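# Seat the juicer's sieve basket on its drive spindle

## Task

Put the sieve basket down so it sits seated on the drive spindle inside the juicer's white bowl ring. When finished, no gripper may touch the basket, and the juicer must be upright with nothing touching it.

## Robot and tools

Robot: two arms, left_arm and right_arm, each with a two-finger gripper. The scene frame has its origin at table height, halfway between the nominal arm bases, with +z up and +x reaching out over the table. left_arm is on the +y side. Arm names do not match image left and right. Calibrated bases in the scene frame: left_arm at (-0.004, +0.262, 0) with quat_wxyz (+0.999, 0, 0, -0.032); right_arm at (+0.003, -0.339, 0) with quat_wxyz (+1.000, 0, 0, -0.011). Every hand pose, target, velocity and wrist-camera pose is given in that arm's own base frame. Head cameras and the table use the scene frame. The gripper's fingers point along its +z axis and close along its y axis. end_effector_position is the point between the pads, roughly 1 cm behind the fingertips.

Row layout, shared by execute_actions and move: one flat list of 16 numbers covering both arms. The first 8 are left_arm: x, y, z in metres, then qw, qx, qy, qz (w first), then opening. The last 8 are the same for right_arm. These are absolute targets in each arm's base frame, not offsets. Opening runs from -1 (closed) to +1 (fully open, 0.094 m). Always fill all 16 numbers, even when one arm is idle. For an idle arm, repeat its last reported pose and its intended opening every time. Keep orientation steady by resending the same quaternion rather than copying the drifted reported one. Sending 0 as an opening is a real command, not a placeholder.

execute_actions(actions, cameras): actions is a list of actions. Each action is up to 15 rows, one per 1/30 s step; a short action repeats its last row. Each action's target must lie within 0.6 m of the gripper's position along each of the gripper's axes, or both arms are refused. If the first action fails this check against the last reported state, the whole call is rejected. An empty actions list returns state, all images, the scene number and fields that are normally omitted.

move(target, speed, blend, opening_speed, grip_force, blocking, cameras): drives each gripper in a straight line from its Hand target to the given row, or through a list of up to 15 rows. This is not limited to 0.6 m, but total time is capped at 10 s. speed is in m/s, from 0.002 to 4.3, default 0.25. Rotation rate is capped at twice that number in rad/s. speed can be one number or one per target. blend is a corner-rounding radius in metres; 0 means stop at each waypoint. opening_speed is the finger rate per second on the -1 to +1 scale, at least 0.2. grip_force is the force per pad in N, 10 to 50, either one value or one per arm. It stays set until changed, and lower values close slowly. With blocking=false the call returns after about 0.5 s while motion continues, and a new move replaces the old one. Paths do not avoid obstacles or the other arm. Faster moves track worse and hit harder. Do not route a path close to an arm's own base; go around it. Changed openings on later waypoints take effect once everything has stopped. The result adds a move: line giving the ending (done, off_target, moving, held, fault) and limits (paced = clipped, held = steps withheld). An arm not named in the ending finished within 10 mm and 2 degrees. Neither done nor off_target tells you whether anything was touched.

wait(seconds 0 to 10, cameras): holds the last commands while time passes; returns early if a running move ends. stop(cameras): brakes a running move. zoom_image(camera, region [x0,y0,x1,y1], at most 504x504 pixels): enlarges part of the newest image from cam_head_left, cam_head_right, cam_left_wrist or cam_right_wrist. read_manual(section="licences") only returns licence text. finished_scene(scene) ends the scene for good. Call it only after the basket is seated and both grippers have let go and moved away. Make no other call in the same reply after ending scene 1.

Result lines: end-effector position and quaternion per arm, Hand target (where the controller is steering next), Tool commands, Joint positions (the last number is finger opening in m), joint torques, joint velocities, motor temperatures, grip_measured and grip_effort_nm. Each step, orientation is clipped to within 40 degrees of the current orientation, so a large rotation needs several commands. Friction and weight can leave the hand a few cm from its command without any contact. grip_measured reads on the opening scale and follows commands even after contact, so it does not show a touch. Reading above 0 with no object is normal. A firm grasp reads slightly narrower than the part. To release, command an opening well above grip_measured. grip_effort_nm is negative when closing, and drive friction keeps it off zero at rest.

Cameras are 896x504. Head cameras look down from about 1 m. Wrist-camera images may lag while the arm moves. Calibration is approximate, to about a centimetre.

Avoid: dropping the basket or releasing it while it moves; knocking over or pushing the juicer; striking the table or fixed objects hard; grippers or fingers meeting each other, including one hand closing on the other's fingers; anything falling off the table. Holding loads or a stretched arm heats the motors; a MOTOR HOT line appears near 85 °C, and at 100 °C the arm drops. Objects may occasionally be nudged by outside pushes.

Each tool is called as name([rows], argument=value, ...), one row to a line, values as JSON.

## Session

execute_actions(actions=[])

Scene clock: 0.00 s.
left_arm: end_effector_position=(+0.7481, -0.2787, +0.1870) grip_measured=+1.000 grip_effort_nm=n/a end_effector_quat_wxyz=(+0.345, +0.356, +0.835, -0.240) | right_arm: end_effector_position=(+0.3975, -0.4955, +0.1654) grip_measured=+1.000 grip_effort_nm=n/a end_effector_quat_wxyz=(+0.594, +0.704, +0.187, -0.343)
Joint positions: left_arm=[-0.24 2.107 1.936 -0.698 0.56 0.356 0.094] | right_arm=[-0.636 1.915 1.108 0.643 1.194 0.94 0.094]
Joint velocities: within noise
Joint torques (N m): no reading
Motor temperatures (°C): left_arm=[26 32 26 26 24 26 27] | right_arm=[28 29 26 23 27 25 25]
Heat: left arm: hottest shoulder 32 °C; right arm: hottest shoulder 29 °C.
Hand target: left_arm +0.7551, -0.2804, +0.2049; +0.361, +0.358, +0.828, -0.237 | right_arm +0.4026, -0.4992, +0.1758; +0.601, +0.702, +0.178, -0.337
Tool commands: left_gripper/opening=+1.0 right_gripper/opening=+1.0
camera_calibration:
cam_left_wrist: T_world_to_cam=[[-0.7627, -0.625525, 0.164341, 0.369743], [-0.645991, 0.724469, -0.240498, 0.76328], [0.0313776, -0.289591, -0.956636, 0.192367], [0, 0, 0, 1]] pos_world=[0.769039, -0.265982, 0.306828]
cam_right_wrist: T_world_to_cam=[[-0.679634, 0.177572, -0.711734, 0.487286], [0.722365, 0.330807, -0.607252, 0.026668], [0.127616, -0.926841, -0.353099, -0.334841], [0, 0, 0, 1]] pos_world=[0.354643, -0.405695, 0.244781]

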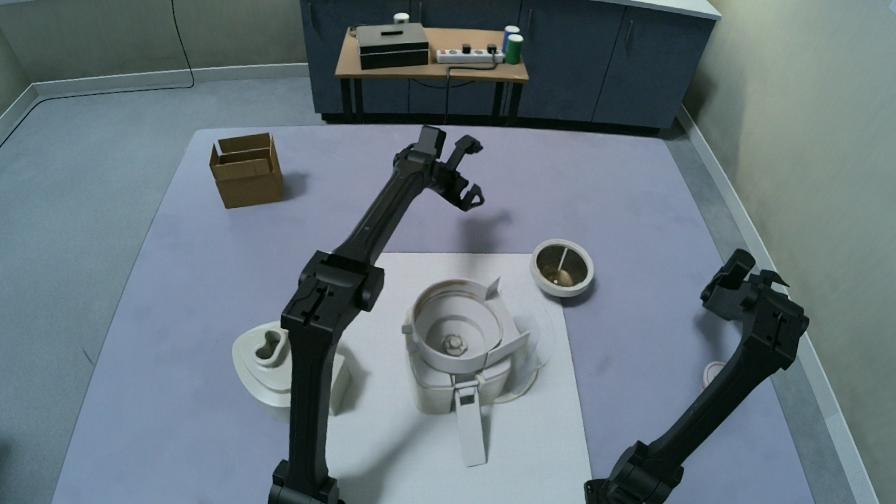

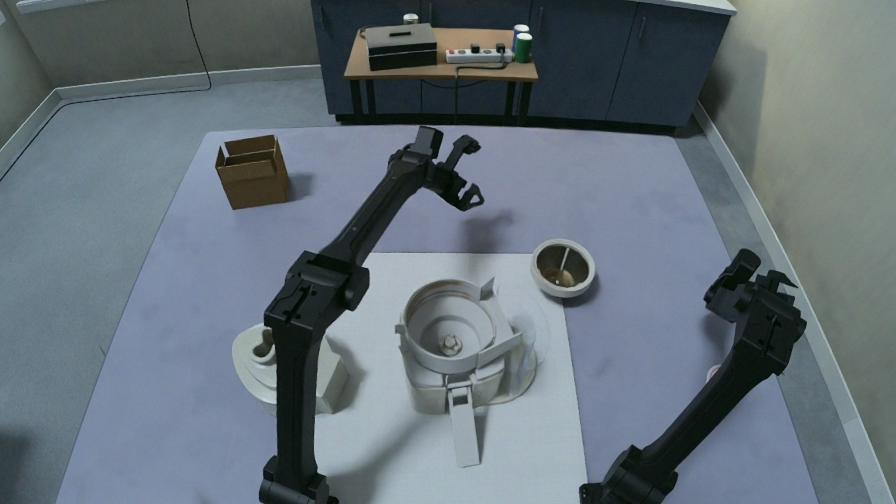

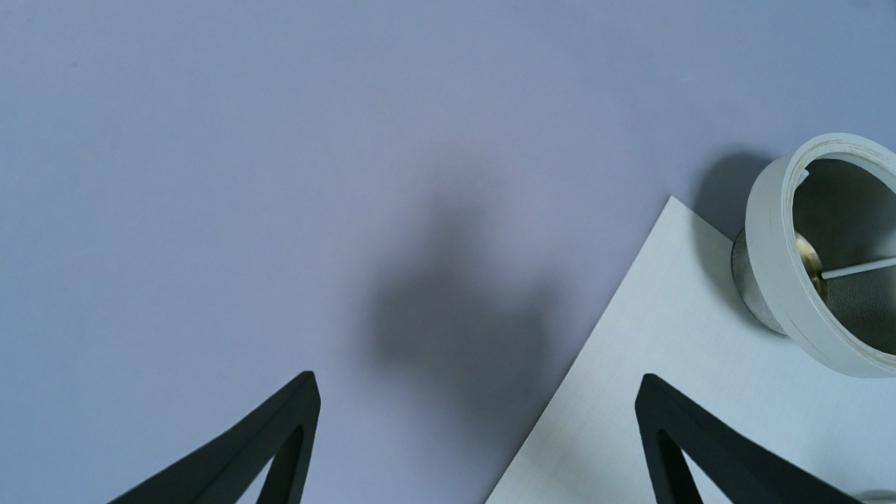

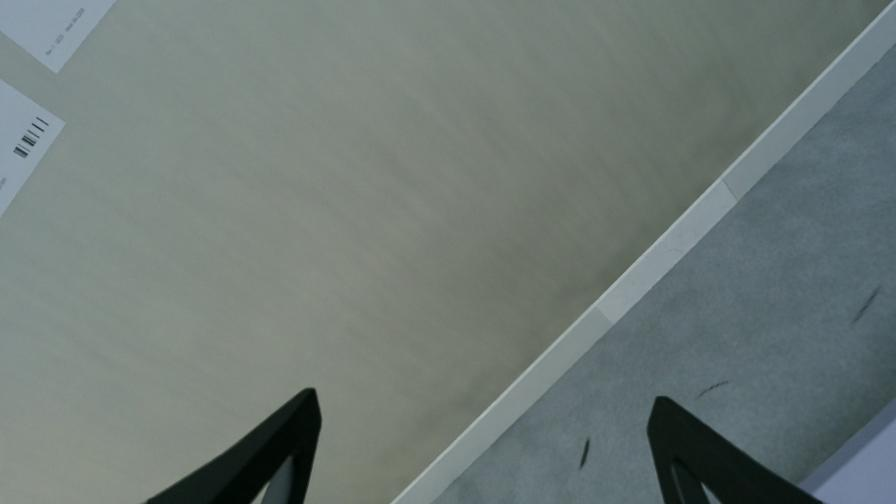

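zoom_image(camera="cam_head_left", region=[380, 220, 620, 355])

zoom_image(camera="cam_head_right", region=[380, 220, 620, 355])

zoom_image(camera="cam_head_left", region=[380, 340, 620, 475])

Scaled by 2.100 from the camera's 896x504 image, which has a finer 1280x720 frame.

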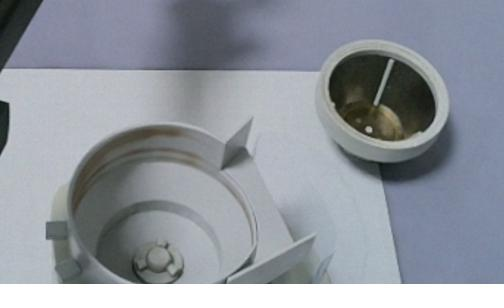

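Scaled by 2.100 from the camera's 896x504 image, which has a finer 1280x720 frame.

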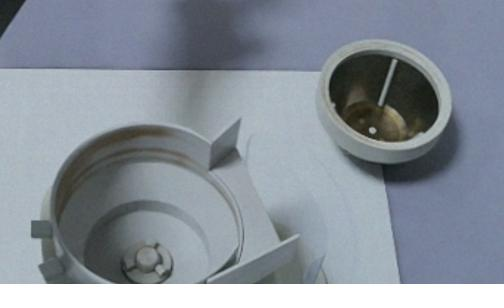

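Scaled by 2.100 from the camera's 896x504 image, which has a finer 1280x720 frame.

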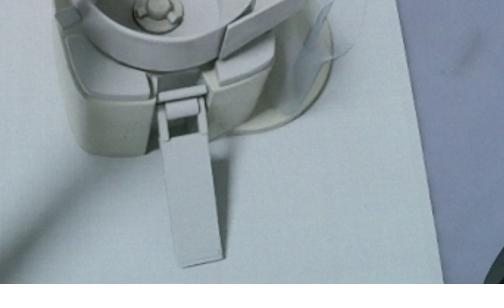

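move([
  [0.55,-0.05,0.38,0,0,1,0,1, 0.48,-0.2,0.32,0,0,1,0,1],
  [0.36,0.2,0.36,0,0,1,0,1, 0.60,0.07,0.30,0,0,1,0,1],
], blend=[0.1,0], speed=0.4, cameras=["cam_head_left","cam_head_right","cam_right_wrist"])

Scene clock: 50.00 s.
left_arm: end_effector_position=(+0.3618, +0.2029, +0.3563) grip_measured=+1.000 grip_effort_nm=0.02 end_effector_quat_wxyz=(+0.052, -0.008, +0.998, +0.026) | right_arm: end_effector_position=(+0.5880, +0.0746, +0.2772) grip_measured=+1.000 grip_effort_nm=-0.01 end_effector_quat_wxyz=(+0.014, -0.011, +1.000, +0.003)
Joint positions: left_arm=[0.514 1.374 1.605 -1.686 0.004 0.497 0.094] | right_arm=[0.126 1.9 2.052 -1.696 -0.002 0.105 0.094]
Joint torques (N m): left_arm=[1.08 -11.16 9.85 0.51 -0.11 0.03] | right_arm=[-1.14 -16.79 15.19 0.21 0.12 0.14]
Motor temperatures (°C): left_arm=[26 43 37 26 24 26 27] | right_arm=[28 32 33 23 27 25 25]
Heat: left arm: hottest shoulder 43 °C; right arm: hottest elbow 33 °C.
Hand target: left_arm +0.3600, +0.2001, +0.3592; +0.051, +0.000, +0.998, +0.028 | right_arm +0.5983, +0.0698, +0.2992; +0.037, +0.000, +0.999, +0.004
Off the commanded pose: left_arm 0.005 m, 7 deg | right_arm 0.026 m, 2 deg.
joint sent to its limit (left arm) — joint 4 (wrist pitch), lower limit. The joint targets are off in orientation, not in position.
joint sent to its limit (right arm) — joint 4 (wrist pitch), lower limit. The joint targets are off in orientation, not in position.
move: off_target (left_arm, right_arm)
camera_calibration:
cam_right_wrist: T_world_to_cam=[[0.0192452, -0.998355, -0.0540126, 0.0895006], [-0.893886, -0.0413813, 0.446381, 0.454448], [-0.447881, 0.0396904, -0.893212, 0.624719], [0, 0, 0, 1]] pos_world=[0.684302, 0.0833637, 0.359984]
Images, in order (width x height): cam_head_left 896x504, cam_head_right 896x504, cam_right_wrist 896x504.

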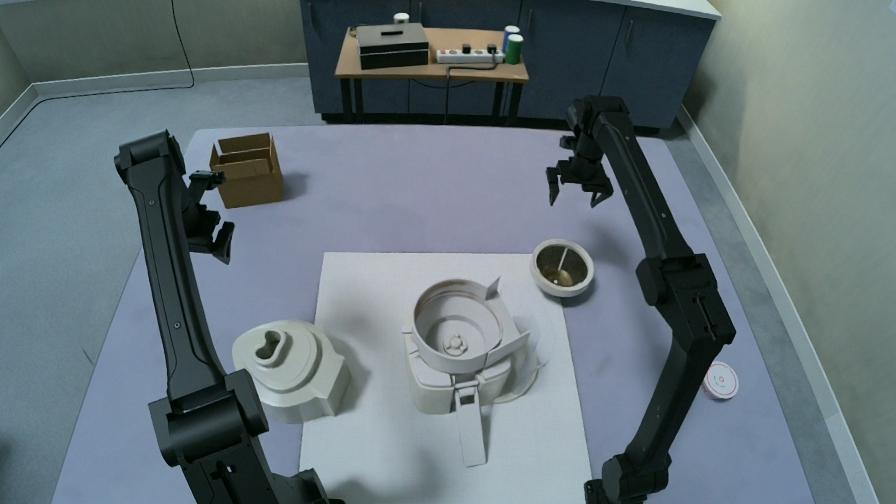

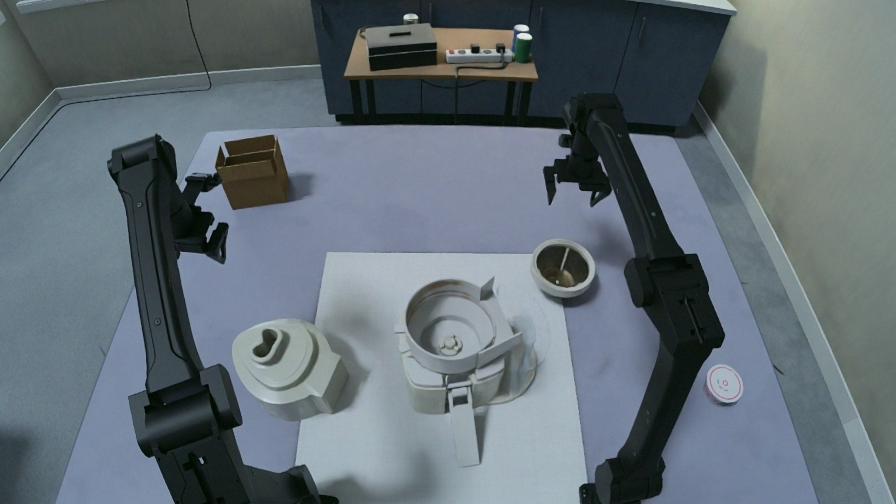

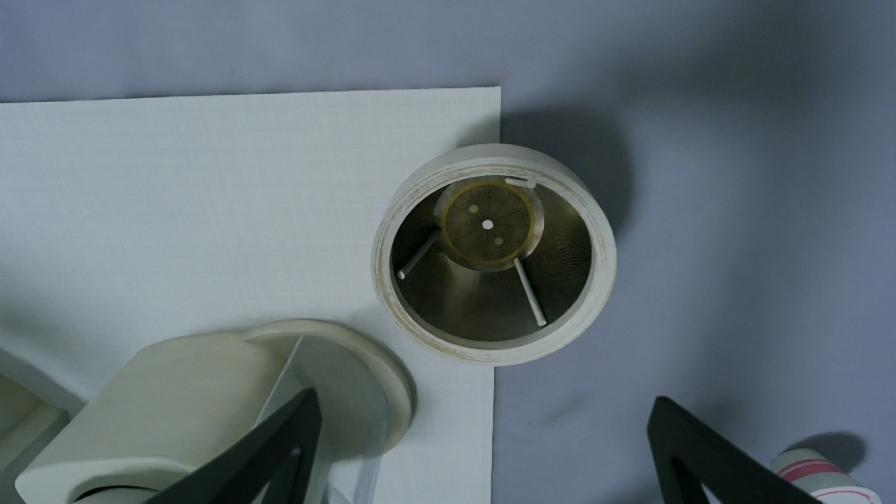

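move(target=[0.36,0.2,0.36,0,0,1,0,1, 0.36,0.341,0.39,0,0,1,0,1], speed=0.4, cameras=["cam_right_wrist"])

zoom_image(camera="cam_right_wrist", region=[200, 0, 700, 504])

Scene clock: 76.67 s.
left_arm: end_effector_position=(+0.3618, +0.2029, +0.3563) grip_measured=+1.000 grip_effort_nm=0.02 end_effector_quat_wxyz=(+0.052, -0.008, +0.998, +0.026) | right_arm: end_effector_position=(+0.3597, +0.3466, +0.3864) grip_measured=+1.000 grip_effort_nm=-0.01 end_effector_quat_wxyz=(+0.072, -0.011, +0.995, +0.066)
Joint positions: left_arm=[0.514 1.374 1.605 -1.686 0.004 0.498 0.094] | right_arm=[0.769 1.569 1.889 -1.696 0.004 0.746 0.094]
Joint torques (N m): left_arm=[0.91 -11.46 9.98 0.43 -0.1 0.06] | right_arm=[-0.97 -12.04 9.95 0.58 -0.02 0.07]
Motor temperatures (°C): left_arm=[26 39 38 26 24 26 27] | right_arm=[28 34 41 23 27 25 25]
Heat: left arm: hottest shoulder 39 °C; right arm: hottest elbow 41 °C.
Hand target: left_arm +0.3601, +0.2000, +0.3592; +0.051, +0.000, +0.998, +0.028 | right_arm +0.3599, +0.3409, +0.3894; +0.069, -0.001, +0.995, +0.065
Off the commanded pose: left_arm 0.005 m, 7 deg | right_arm 0.007 m, 11 deg.
joint sent to its limit (left arm) — joint 4 (wrist pitch), lower limit. The joint targets are off in orientation, not in position.
joint sent to its limit (right arm) — joint 4 (wrist pitch), lower limit. The joint targets are off in orientation, not in position.
move: off_target (left_arm, right_arm)
camera_calibration:
cam_right_wrist: T_world_to_cam=[[0.0351609, -0.983541, -0.177231, 0.408134], [-0.938989, -0.0932263, 0.331071, 0.291632], [-0.342145, 0.154777, -0.926812, 0.544275], [0, 0, 0, 1]] pos_world=[0.44571, 0.344363, 0.480223]
Images, in order (width x height): cam_right_wrist 896x504.

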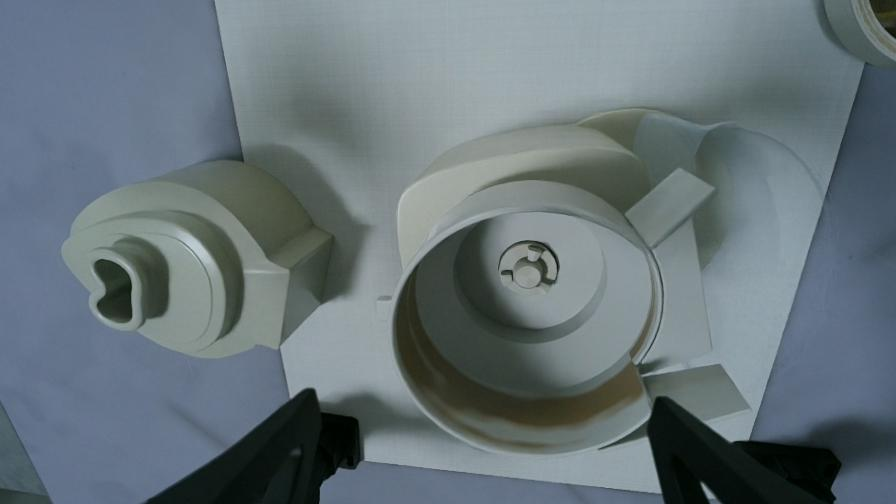

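Scaled by 1.000.

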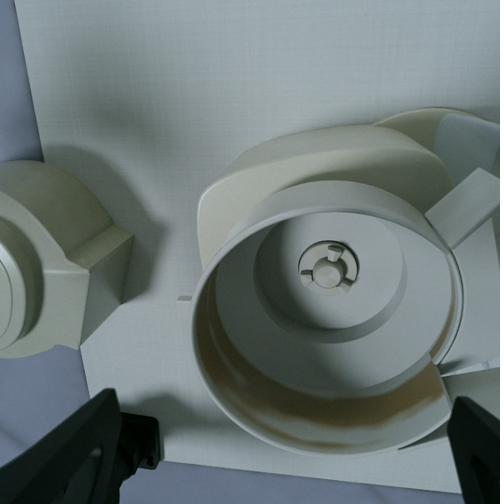

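zoom_image(camera="cam_right_wrist", region=[540, 140, 780, 460])

zoom_image(camera="cam_right_wrist", region=[470, 220, 590, 320])

Scaled by 1.575 from the camera's 896x504 image, which has a finer 1280x720 frame.

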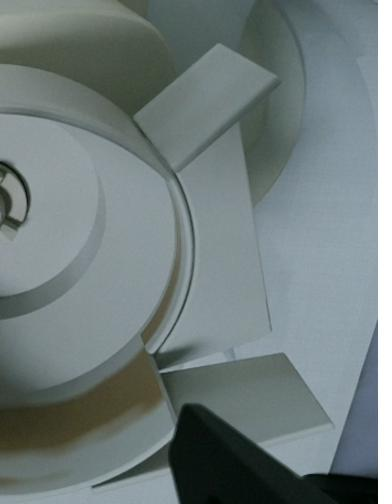

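Scaled by 4.200 from the camera's 896x504 image, which has a finer 1280x720 frame.

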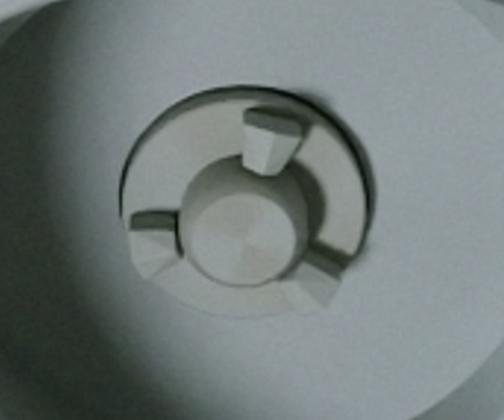

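move([
  [0.36,0.2,0.36,0,0,1,0,1, 0.49,0.1,0.3,0,0,1,0,1],
  [0.36,0.2,0.36,0,0,1,0,1, 0.543,-0.004,0.19,0,0,1,0,1],
], speed=0.4, blend=[0.08,0], cameras=["cam_right_wrist","cam_head_left"])

Scene clock: 112.97 s.
left_arm: end_effector_position=(+0.3618, +0.2029, +0.3563) grip_measured=+1.000 grip_effort_nm=0.02 end_effector_quat_wxyz=(+0.052, -0.008, +0.998, +0.026) | right_arm: end_effector_position=(+0.5389, -0.0064, +0.1859) grip_measured=+1.000 grip_effort_nm=-0.01 end_effector_quat_wxyz=(-0.012, +0.008, +1.000, -0.001)
Joint positions: left_arm=[0.514 1.374 1.605 -1.686 0.004 0.498 0.094] | right_arm=[-0.01 1.779 1.639 -1.454 0.002 0.006 0.094]
Joint torques (N m): left_arm=[1.26 -11.63 9.77 0.28 -0.05 0.07] | right_arm=[-0.32 -15.68 9.61 1.32 -0.04 -0.14]
Heat: left arm: hottest elbow 38 °C; right arm: hottest elbow 39 °C.
Hand target: left_arm +0.3601, +0.2000, +0.3592; +0.051, +0.000, +0.998, +0.028 | right_arm +0.5430, -0.0040, +0.1900; +0.000, +0.000, +1.000, +0.000
Off the commanded pose: left_arm 0.005 m, 7 deg | right_arm 0.006 m, 2 deg.
joint sent to its limit (left arm) — joint 4 (wrist pitch), lower limit. The joint targets are off in orientation, not in position.
move: off_target (left_arm)
camera_calibration:
cam_right_wrist: T_world_to_cam=[[-0.020978, -0.99869, -0.0466643, 0.0250341], [-0.87116, -0.00464193, 0.490977, 0.427599], [-0.490551, 0.0509518, -0.869922, 0.543107], [0, 0, 0, 1]] pos_world=[0.639454, -0.000686124, 0.263688]
Images, in order (width x height): cam_head_left 896x504, cam_right_wrist 896x504.

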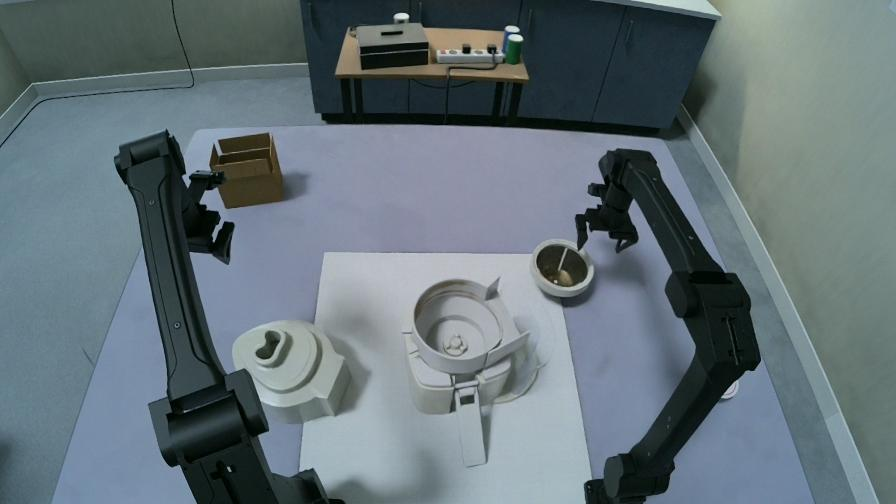

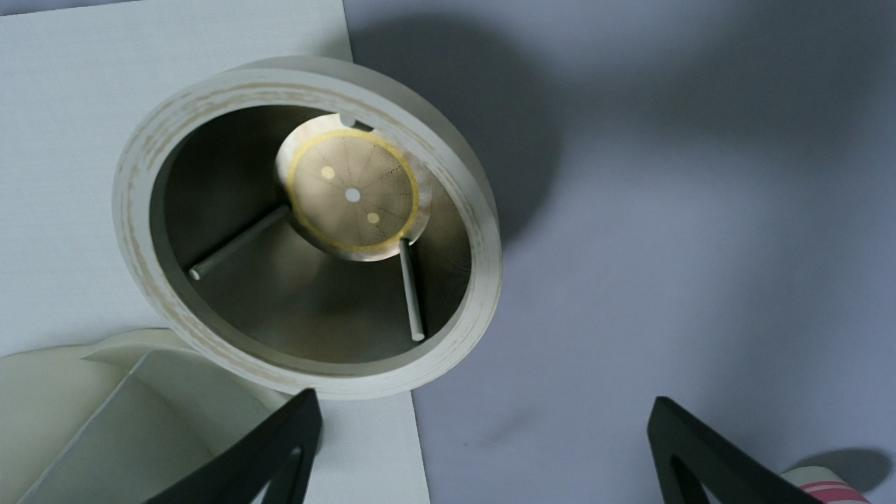

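move(target=[0.36,0.2,0.36,0,0,1,0,1, 0.556,-0.004,0.098,0,0,1,0,1], speed=0.2, cameras=["cam_right_wrist","cam_head_left"])

zoom_image(camera="cam_head_left", region=[500, 180, 680, 310])

Scene clock: 123.00 s.
left_arm: end_effector_position=(+0.3618, +0.2029, +0.3563) grip_measured=+1.000 grip_effort_nm=0.02 end_effector_quat_wxyz=(+0.052, -0.008, +0.998, +0.026) | right_arm: end_effector_position=(+0.5540, -0.0065, +0.0983) grip_measured=+1.000 grip_effort_nm=-0.01 end_effector_quat_wxyz=(-0.006, +0.008, +1.000, -0.001)
Joint positions: left_arm=[0.514 1.374 1.605 -1.686 0.004 0.498 0.094] | right_arm=[-0.01 1.865 1.527 -1.244 0.002 0.005 0.094]
Joint torques (N m): left_arm=[1.67 -11.22 9.88 0.29 -0.06 0.1] | right_arm=[-0.15 -15.79 8.61 1.36 -0.02 -0.16]
Heat: left arm: hottest elbow 38 °C; right arm: hottest elbow 38 °C.
Hand target: left_arm +0.3601, +0.2000, +0.3592; +0.051, +0.000, +0.998, +0.028 | right_arm +0.5559, -0.0040, +0.0980; +0.000, +0.000, +1.000, +0.000
Off the commanded pose: left_arm 0.005 m, 7 deg | right_arm 0.003 m, 1 deg.
joint sent to its limit (left arm) — joint 4 (wrist pitch), lower limit. The joint targets are off in orientation, not in position.
move: off_target (left_arm)
camera_calibration:
cam_right_wrist: T_world_to_cam=[[-0.0196966, -0.998713, -0.0467464, 0.0203745], [-0.876532, -0.00524181, 0.481315, 0.487639], [-0.48094, 0.050455, -0.8753, 0.469508], [0, 0, 0, 1]] pos_world=[0.653638, -0.000784678, 0.177206]
Images, in order (width x height): cam_head_left 896x504, cam_right_wrist 896x504.

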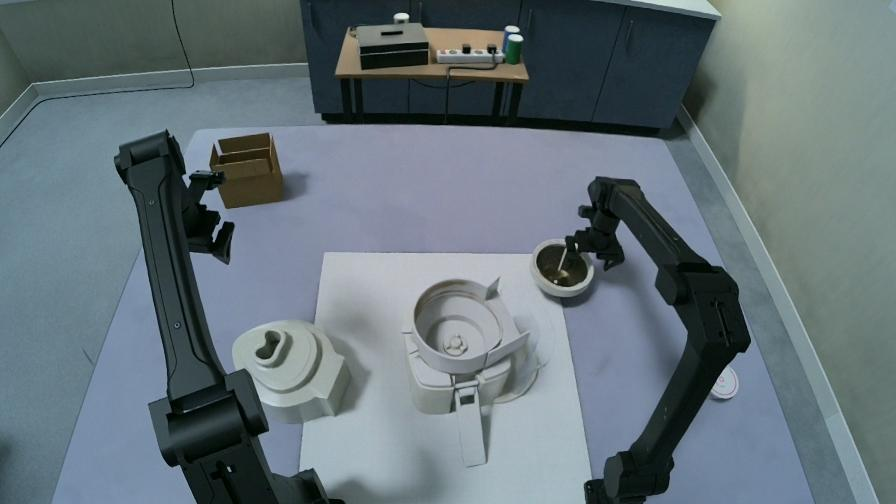

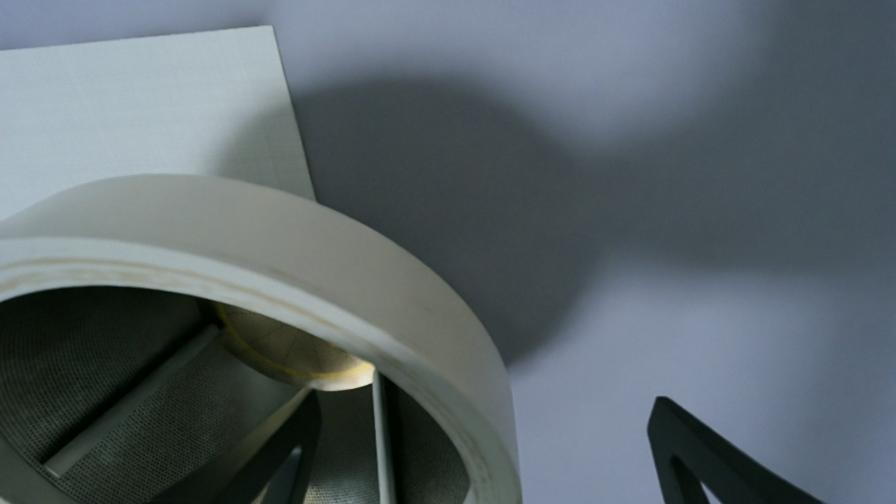

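Scaled by 2.800 from the camera's 896x504 image, which has a finer 1280x720 frame.

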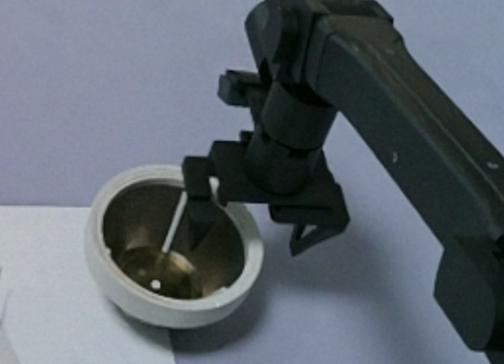

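move(target=[0.36,0.2,0.36,0,0,1,0,1, 0.556,-0.004,0.098,0,0,1,0,-0.9], opening_speed=1.0, grip_force=40, cameras=["cam_right_wrist","cam_head_left"])

zoom_image(camera="cam_head_left", region=[500, 180, 680, 310])

Scene clock: 131.77 s.
left_arm: end_effector_position=(+0.3618, +0.2029, +0.3563) grip_measured=+1.000 grip_effort_nm=0.02 end_effector_quat_wxyz=(+0.052, -0.008, +0.998, +0.026) | right_arm: end_effector_position=(+0.5541, -0.0059, +0.0985) grip_measured=-0.681 grip_effort_nm=-0.79 end_effector_quat_wxyz=(-0.006, +0.006, +1.000, +0.001)
Joint positions: left_arm=[0.514 1.374 1.605 -1.686 0.004 0.498 0.094] | right_arm=[-0.01 1.865 1.527 -1.244 -0.002 0.001 0.015]
Joint torques (N m): left_arm=[0.67 -11.22 9.92 0.32 -0.07 0.04] | right_arm=[-0.5 -15.62 8.49 1.31 0.08 -0.16]
Heat: left arm: hottest elbow 38 °C; right arm: hottest elbow 37 °C.
Hand target: left_arm +0.3601, +0.2000, +0.3592; +0.051, +0.000, +0.998, +0.028 | right_arm +0.5559, -0.0039, +0.0979; +0.000, +0.000, +1.000, +0.000
Off the commanded pose: left_arm 0.005 m, 7 deg | right_arm 0.003 m, 1 deg.
joint sent to its limit (left arm) — joint 4 (wrist pitch), lower limit. The joint targets are off in orientation, not in position.
grip_force (N): 40, 40
move: off_target (left_arm)
camera_calibration:
cam_right_wrist: T_world_to_cam=[[-0.0158716, -0.998612, -0.0502308, 0.0192079], [-0.876881, -0.0102376, 0.480598, 0.48784], [-0.480445, 0.0516743, -0.875501, 0.469451], [0, 0, 0, 1]] pos_world=[0.653628, -0.000083038, 0.177515]
Images, in order (width x height): cam_head_left 896x504, cam_right_wrist 896x504.

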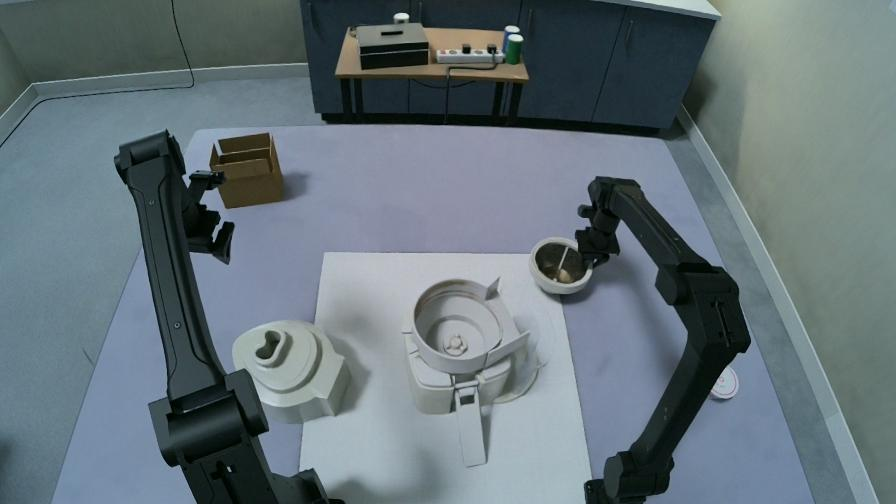

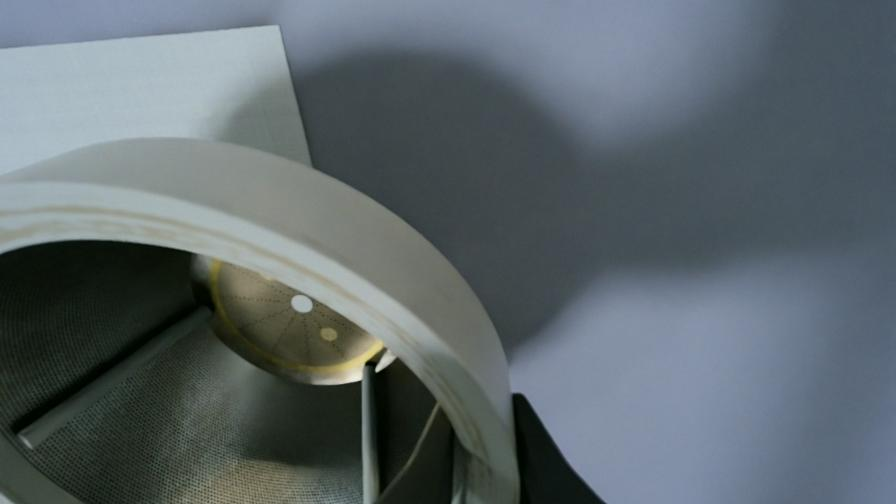

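Scaled by 2.800 from the camera's 896x504 image, which has a finer 1280x720 frame.

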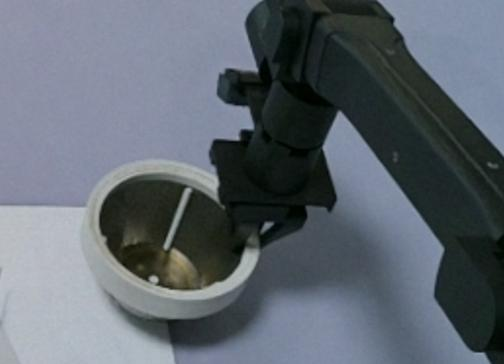

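move([
  [0.36,0.2,0.36,0,0,1,0,1, 0.555,-0.004,0.34,0,0,1,0,-0.9],
  [0.36,0.2,0.36,0,0,1,0,1, 0.324,0.265,0.36,0,-0.0698,0.9976,0,-0.9],
], blend=[0.06,0], cameras=["cam_right_wrist","cam_head_left","cam_head_right"])

zoom_image(camera="cam_head_left", region=[360, 180, 600, 420])

zoom_image(camera="cam_head_right", region=[360, 180, 600, 420])

Scene clock: 145.87 s.
left_arm: end_effector_position=(+0.3618, +0.2029, +0.3563) grip_measured=+1.000 grip_effort_nm=0.02 end_effector_quat_wxyz=(+0.052, -0.008, +0.998, +0.026) | right_arm: end_effector_position=(+0.3303, +0.2699, +0.3531) grip_measured=-0.697 grip_effort_nm=-0.84 end_effector_quat_wxyz=(+0.041, -0.077, +0.996, +0.026)
Joint positions: left_arm=[0.514 1.374 1.605 -1.686 0.004 0.498 0.094] | right_arm=[0.688 1.415 1.639 -1.698 0.005 0.534 0.014]
Joint torques (N m): left_arm=[1.44 -11.11 9.89 0.36 -0.07 0.09] | right_arm=[-0.62 -11.4 9.28 0.46 -0.11 0.06]
Motor temperatures (°C): left_arm=[26 36 39 26 24 26 27] | right_arm=[28 36 36 23 26 25 25]
Heat: left arm: hottest elbow 39 °C; right arm: hottest shoulder 36 °C.
Hand target: left_arm +0.3601, +0.2000, +0.3592; +0.051, +0.000, +0.998, +0.028 | right_arm +0.3241, +0.2651, +0.3592; +0.042, -0.070, +0.996, +0.029
Off the commanded pose: left_arm 0.005 m, 7 deg | right_arm 0.011 m, 6 deg.
joint sent to its limit (left arm) — joint 4 (wrist pitch), lower limit. The joint targets are off in orientation, not in position.
joint sent to its limit (right arm) — joint 4 (wrist pitch), lower limit. The joint targets are off in orientation, not in position.
grip_force (N): 40, 40
move: off_target (left_arm, right_arm)
camera_calibration:
cam_right_wrist: T_world_to_cam=[[0.155489, -0.9834, -0.0935255, 0.258478], [-0.90216, -0.179933, 0.392087, 0.257568], [-0.402407, 0.0234097, -0.915162, 0.566429], [0, 0, 0, 1]] pos_world=[0.420112, 0.287272, 0.441559]
Images, in order (width x height): cam_head_left 896x504, cam_head_right 896x504, cam_right_wrist 896x504.

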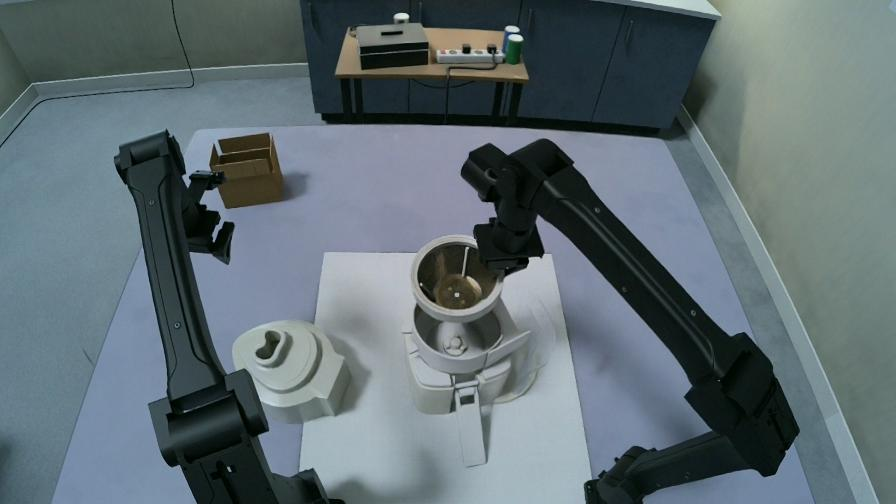

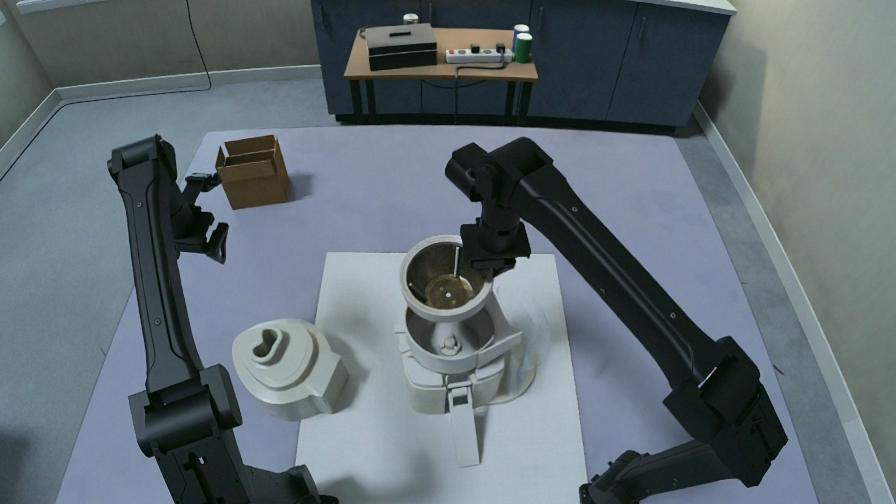

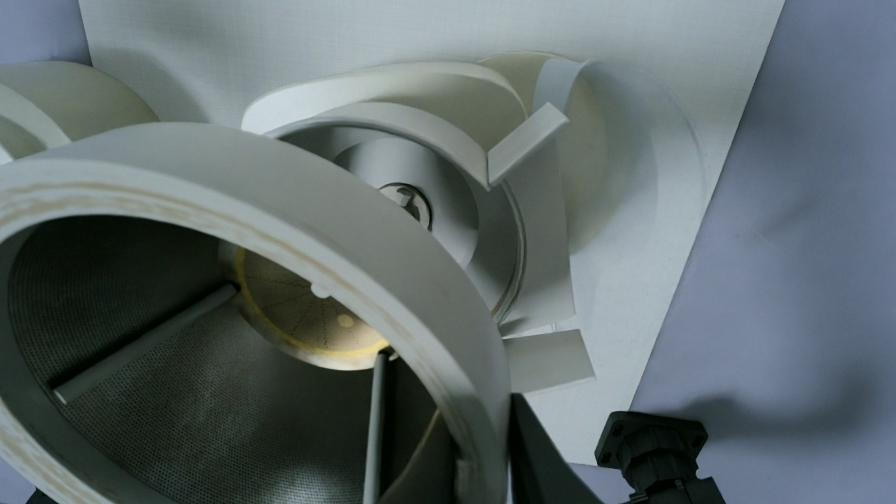

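Scaled by 2.100 from the camera's 896x504 image, which has a finer 1280x720 frame.

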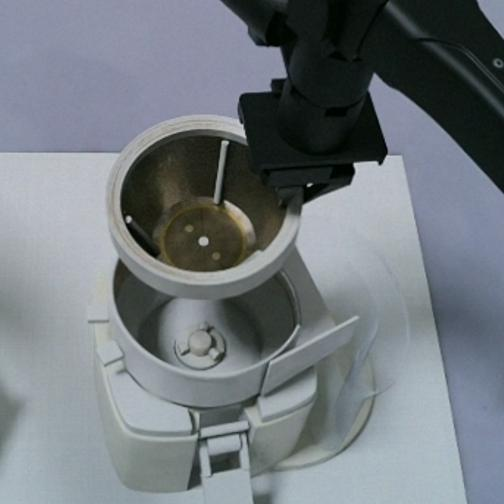

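Scaled by 2.100 from the camera's 896x504 image, which has a finer 1280x720 frame.

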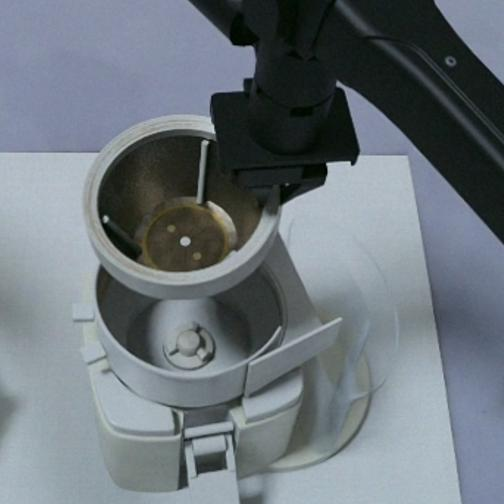

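move(target=[0.36,0.2,0.36,0,0,1,0,1, 0.321,0.262,0.285,0,-0.0698,0.9976,0,-0.9], speed=0.15, cameras=["cam_right_wrist","cam_head_left","cam_head_right"])

zoom_image(camera="cam_head_left", region=[360, 220, 560, 400])

zoom_image(camera="cam_head_right", region=[360, 220, 560, 400])

Scene clock: 155.23 s.
left_arm: end_effector_position=(+0.3618, +0.2029, +0.3563) grip_measured=+1.000 grip_effort_nm=0.02 end_effector_quat_wxyz=(+0.052, -0.008, +0.998, +0.026) | right_arm: end_effector_position=(+0.3192, +0.2608, +0.2850) grip_measured=-0.697 grip_effort_nm=-0.84 end_effector_quat_wxyz=(-0.005, -0.077, +0.997, -0.006)
Joint positions: left_arm=[0.514 1.374 1.605 -1.686 0.004 0.498 0.094] | right_arm=[0.688 1.426 1.473 -1.632 0.005 0.535 0.014]
Joint torques (N m): left_arm=[1.67 -10.4 9.89 0.17 -0.09 0.07] | right_arm=[-0.97 -9.88 9.29 1.43 -0.13 0.03]
Heat: left arm: hottest elbow 39 °C; right arm: hottest shoulder 36 °C.
Hand target: left_arm +0.3601, +0.2000, +0.3592; +0.051, +0.000, +0.998, +0.028 | right_arm +0.3210, +0.2620, +0.2850; +0.000, -0.070, +0.998, +0.000
Off the commanded pose: left_arm 0.005 m, 7 deg | right_arm 0.002 m, 1 deg.
joint sent to its limit (left arm) — joint 4 (wrist pitch), lower limit. The joint targets are off in orientation, not in position.
grip_force (N): 40, 40
move: off_target (left_arm)
camera_calibration:
cam_right_wrist: T_world_to_cam=[[0.148785, -0.988182, -0.0368686, 0.232105], [-0.864772, -0.148106, 0.479828, 0.227357], [-0.479617, -0.0395082, -0.876588, 0.52992], [0, 0, 0, 1]] pos_world=[0.416237, 0.283972, 0.363986]
Images, in order (width x height): cam_head_left 896x504, cam_head_right 896x504, cam_right_wrist 896x504.

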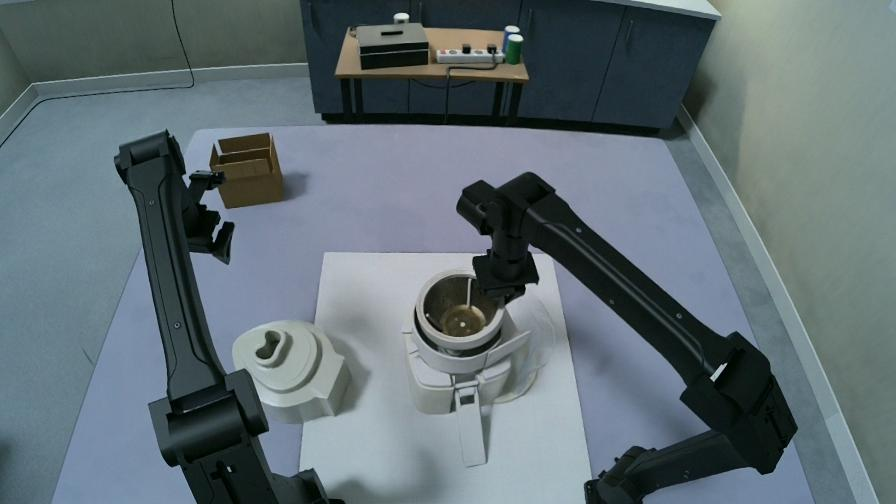

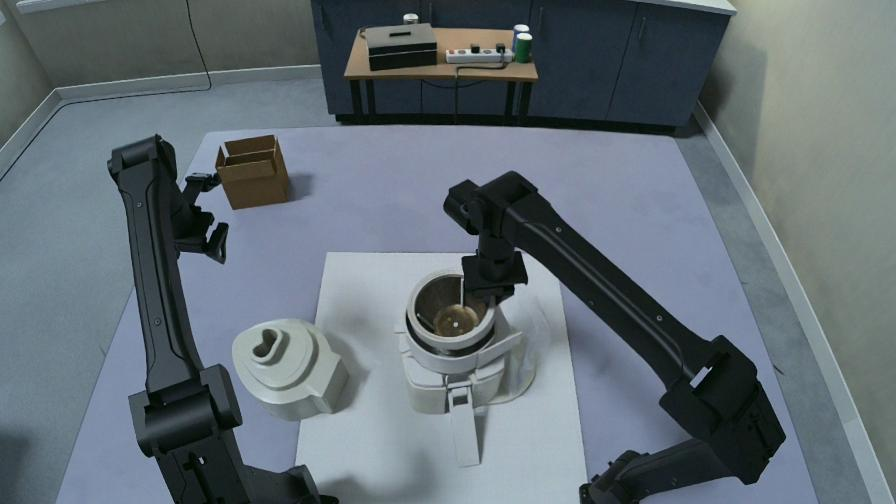

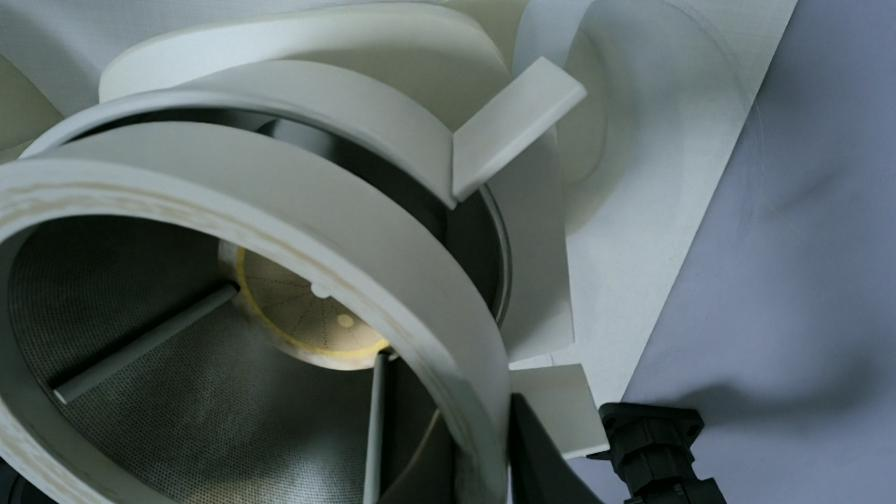

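Scaled by 2.520 from the camera's 896x504 image, which has a finer 1280x720 frame.

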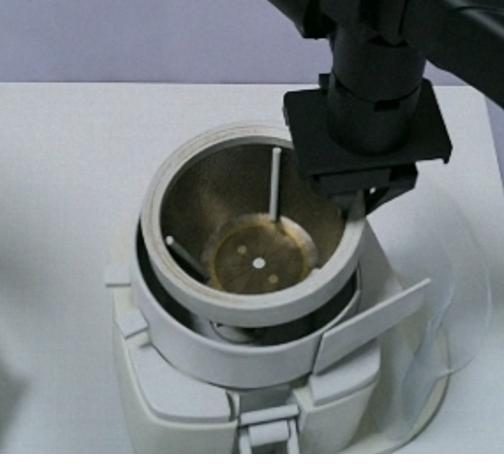

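Scaled by 2.520 from the camera's 896x504 image, which has a finer 1280x720 frame.

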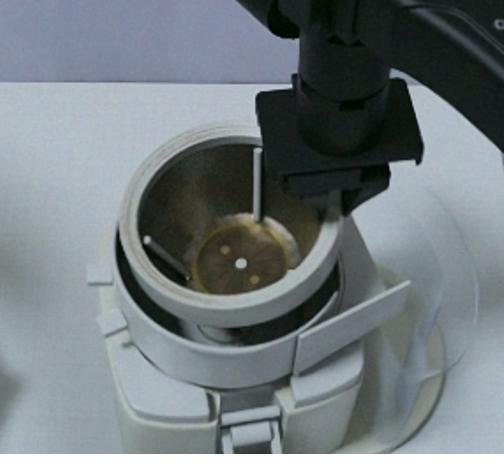

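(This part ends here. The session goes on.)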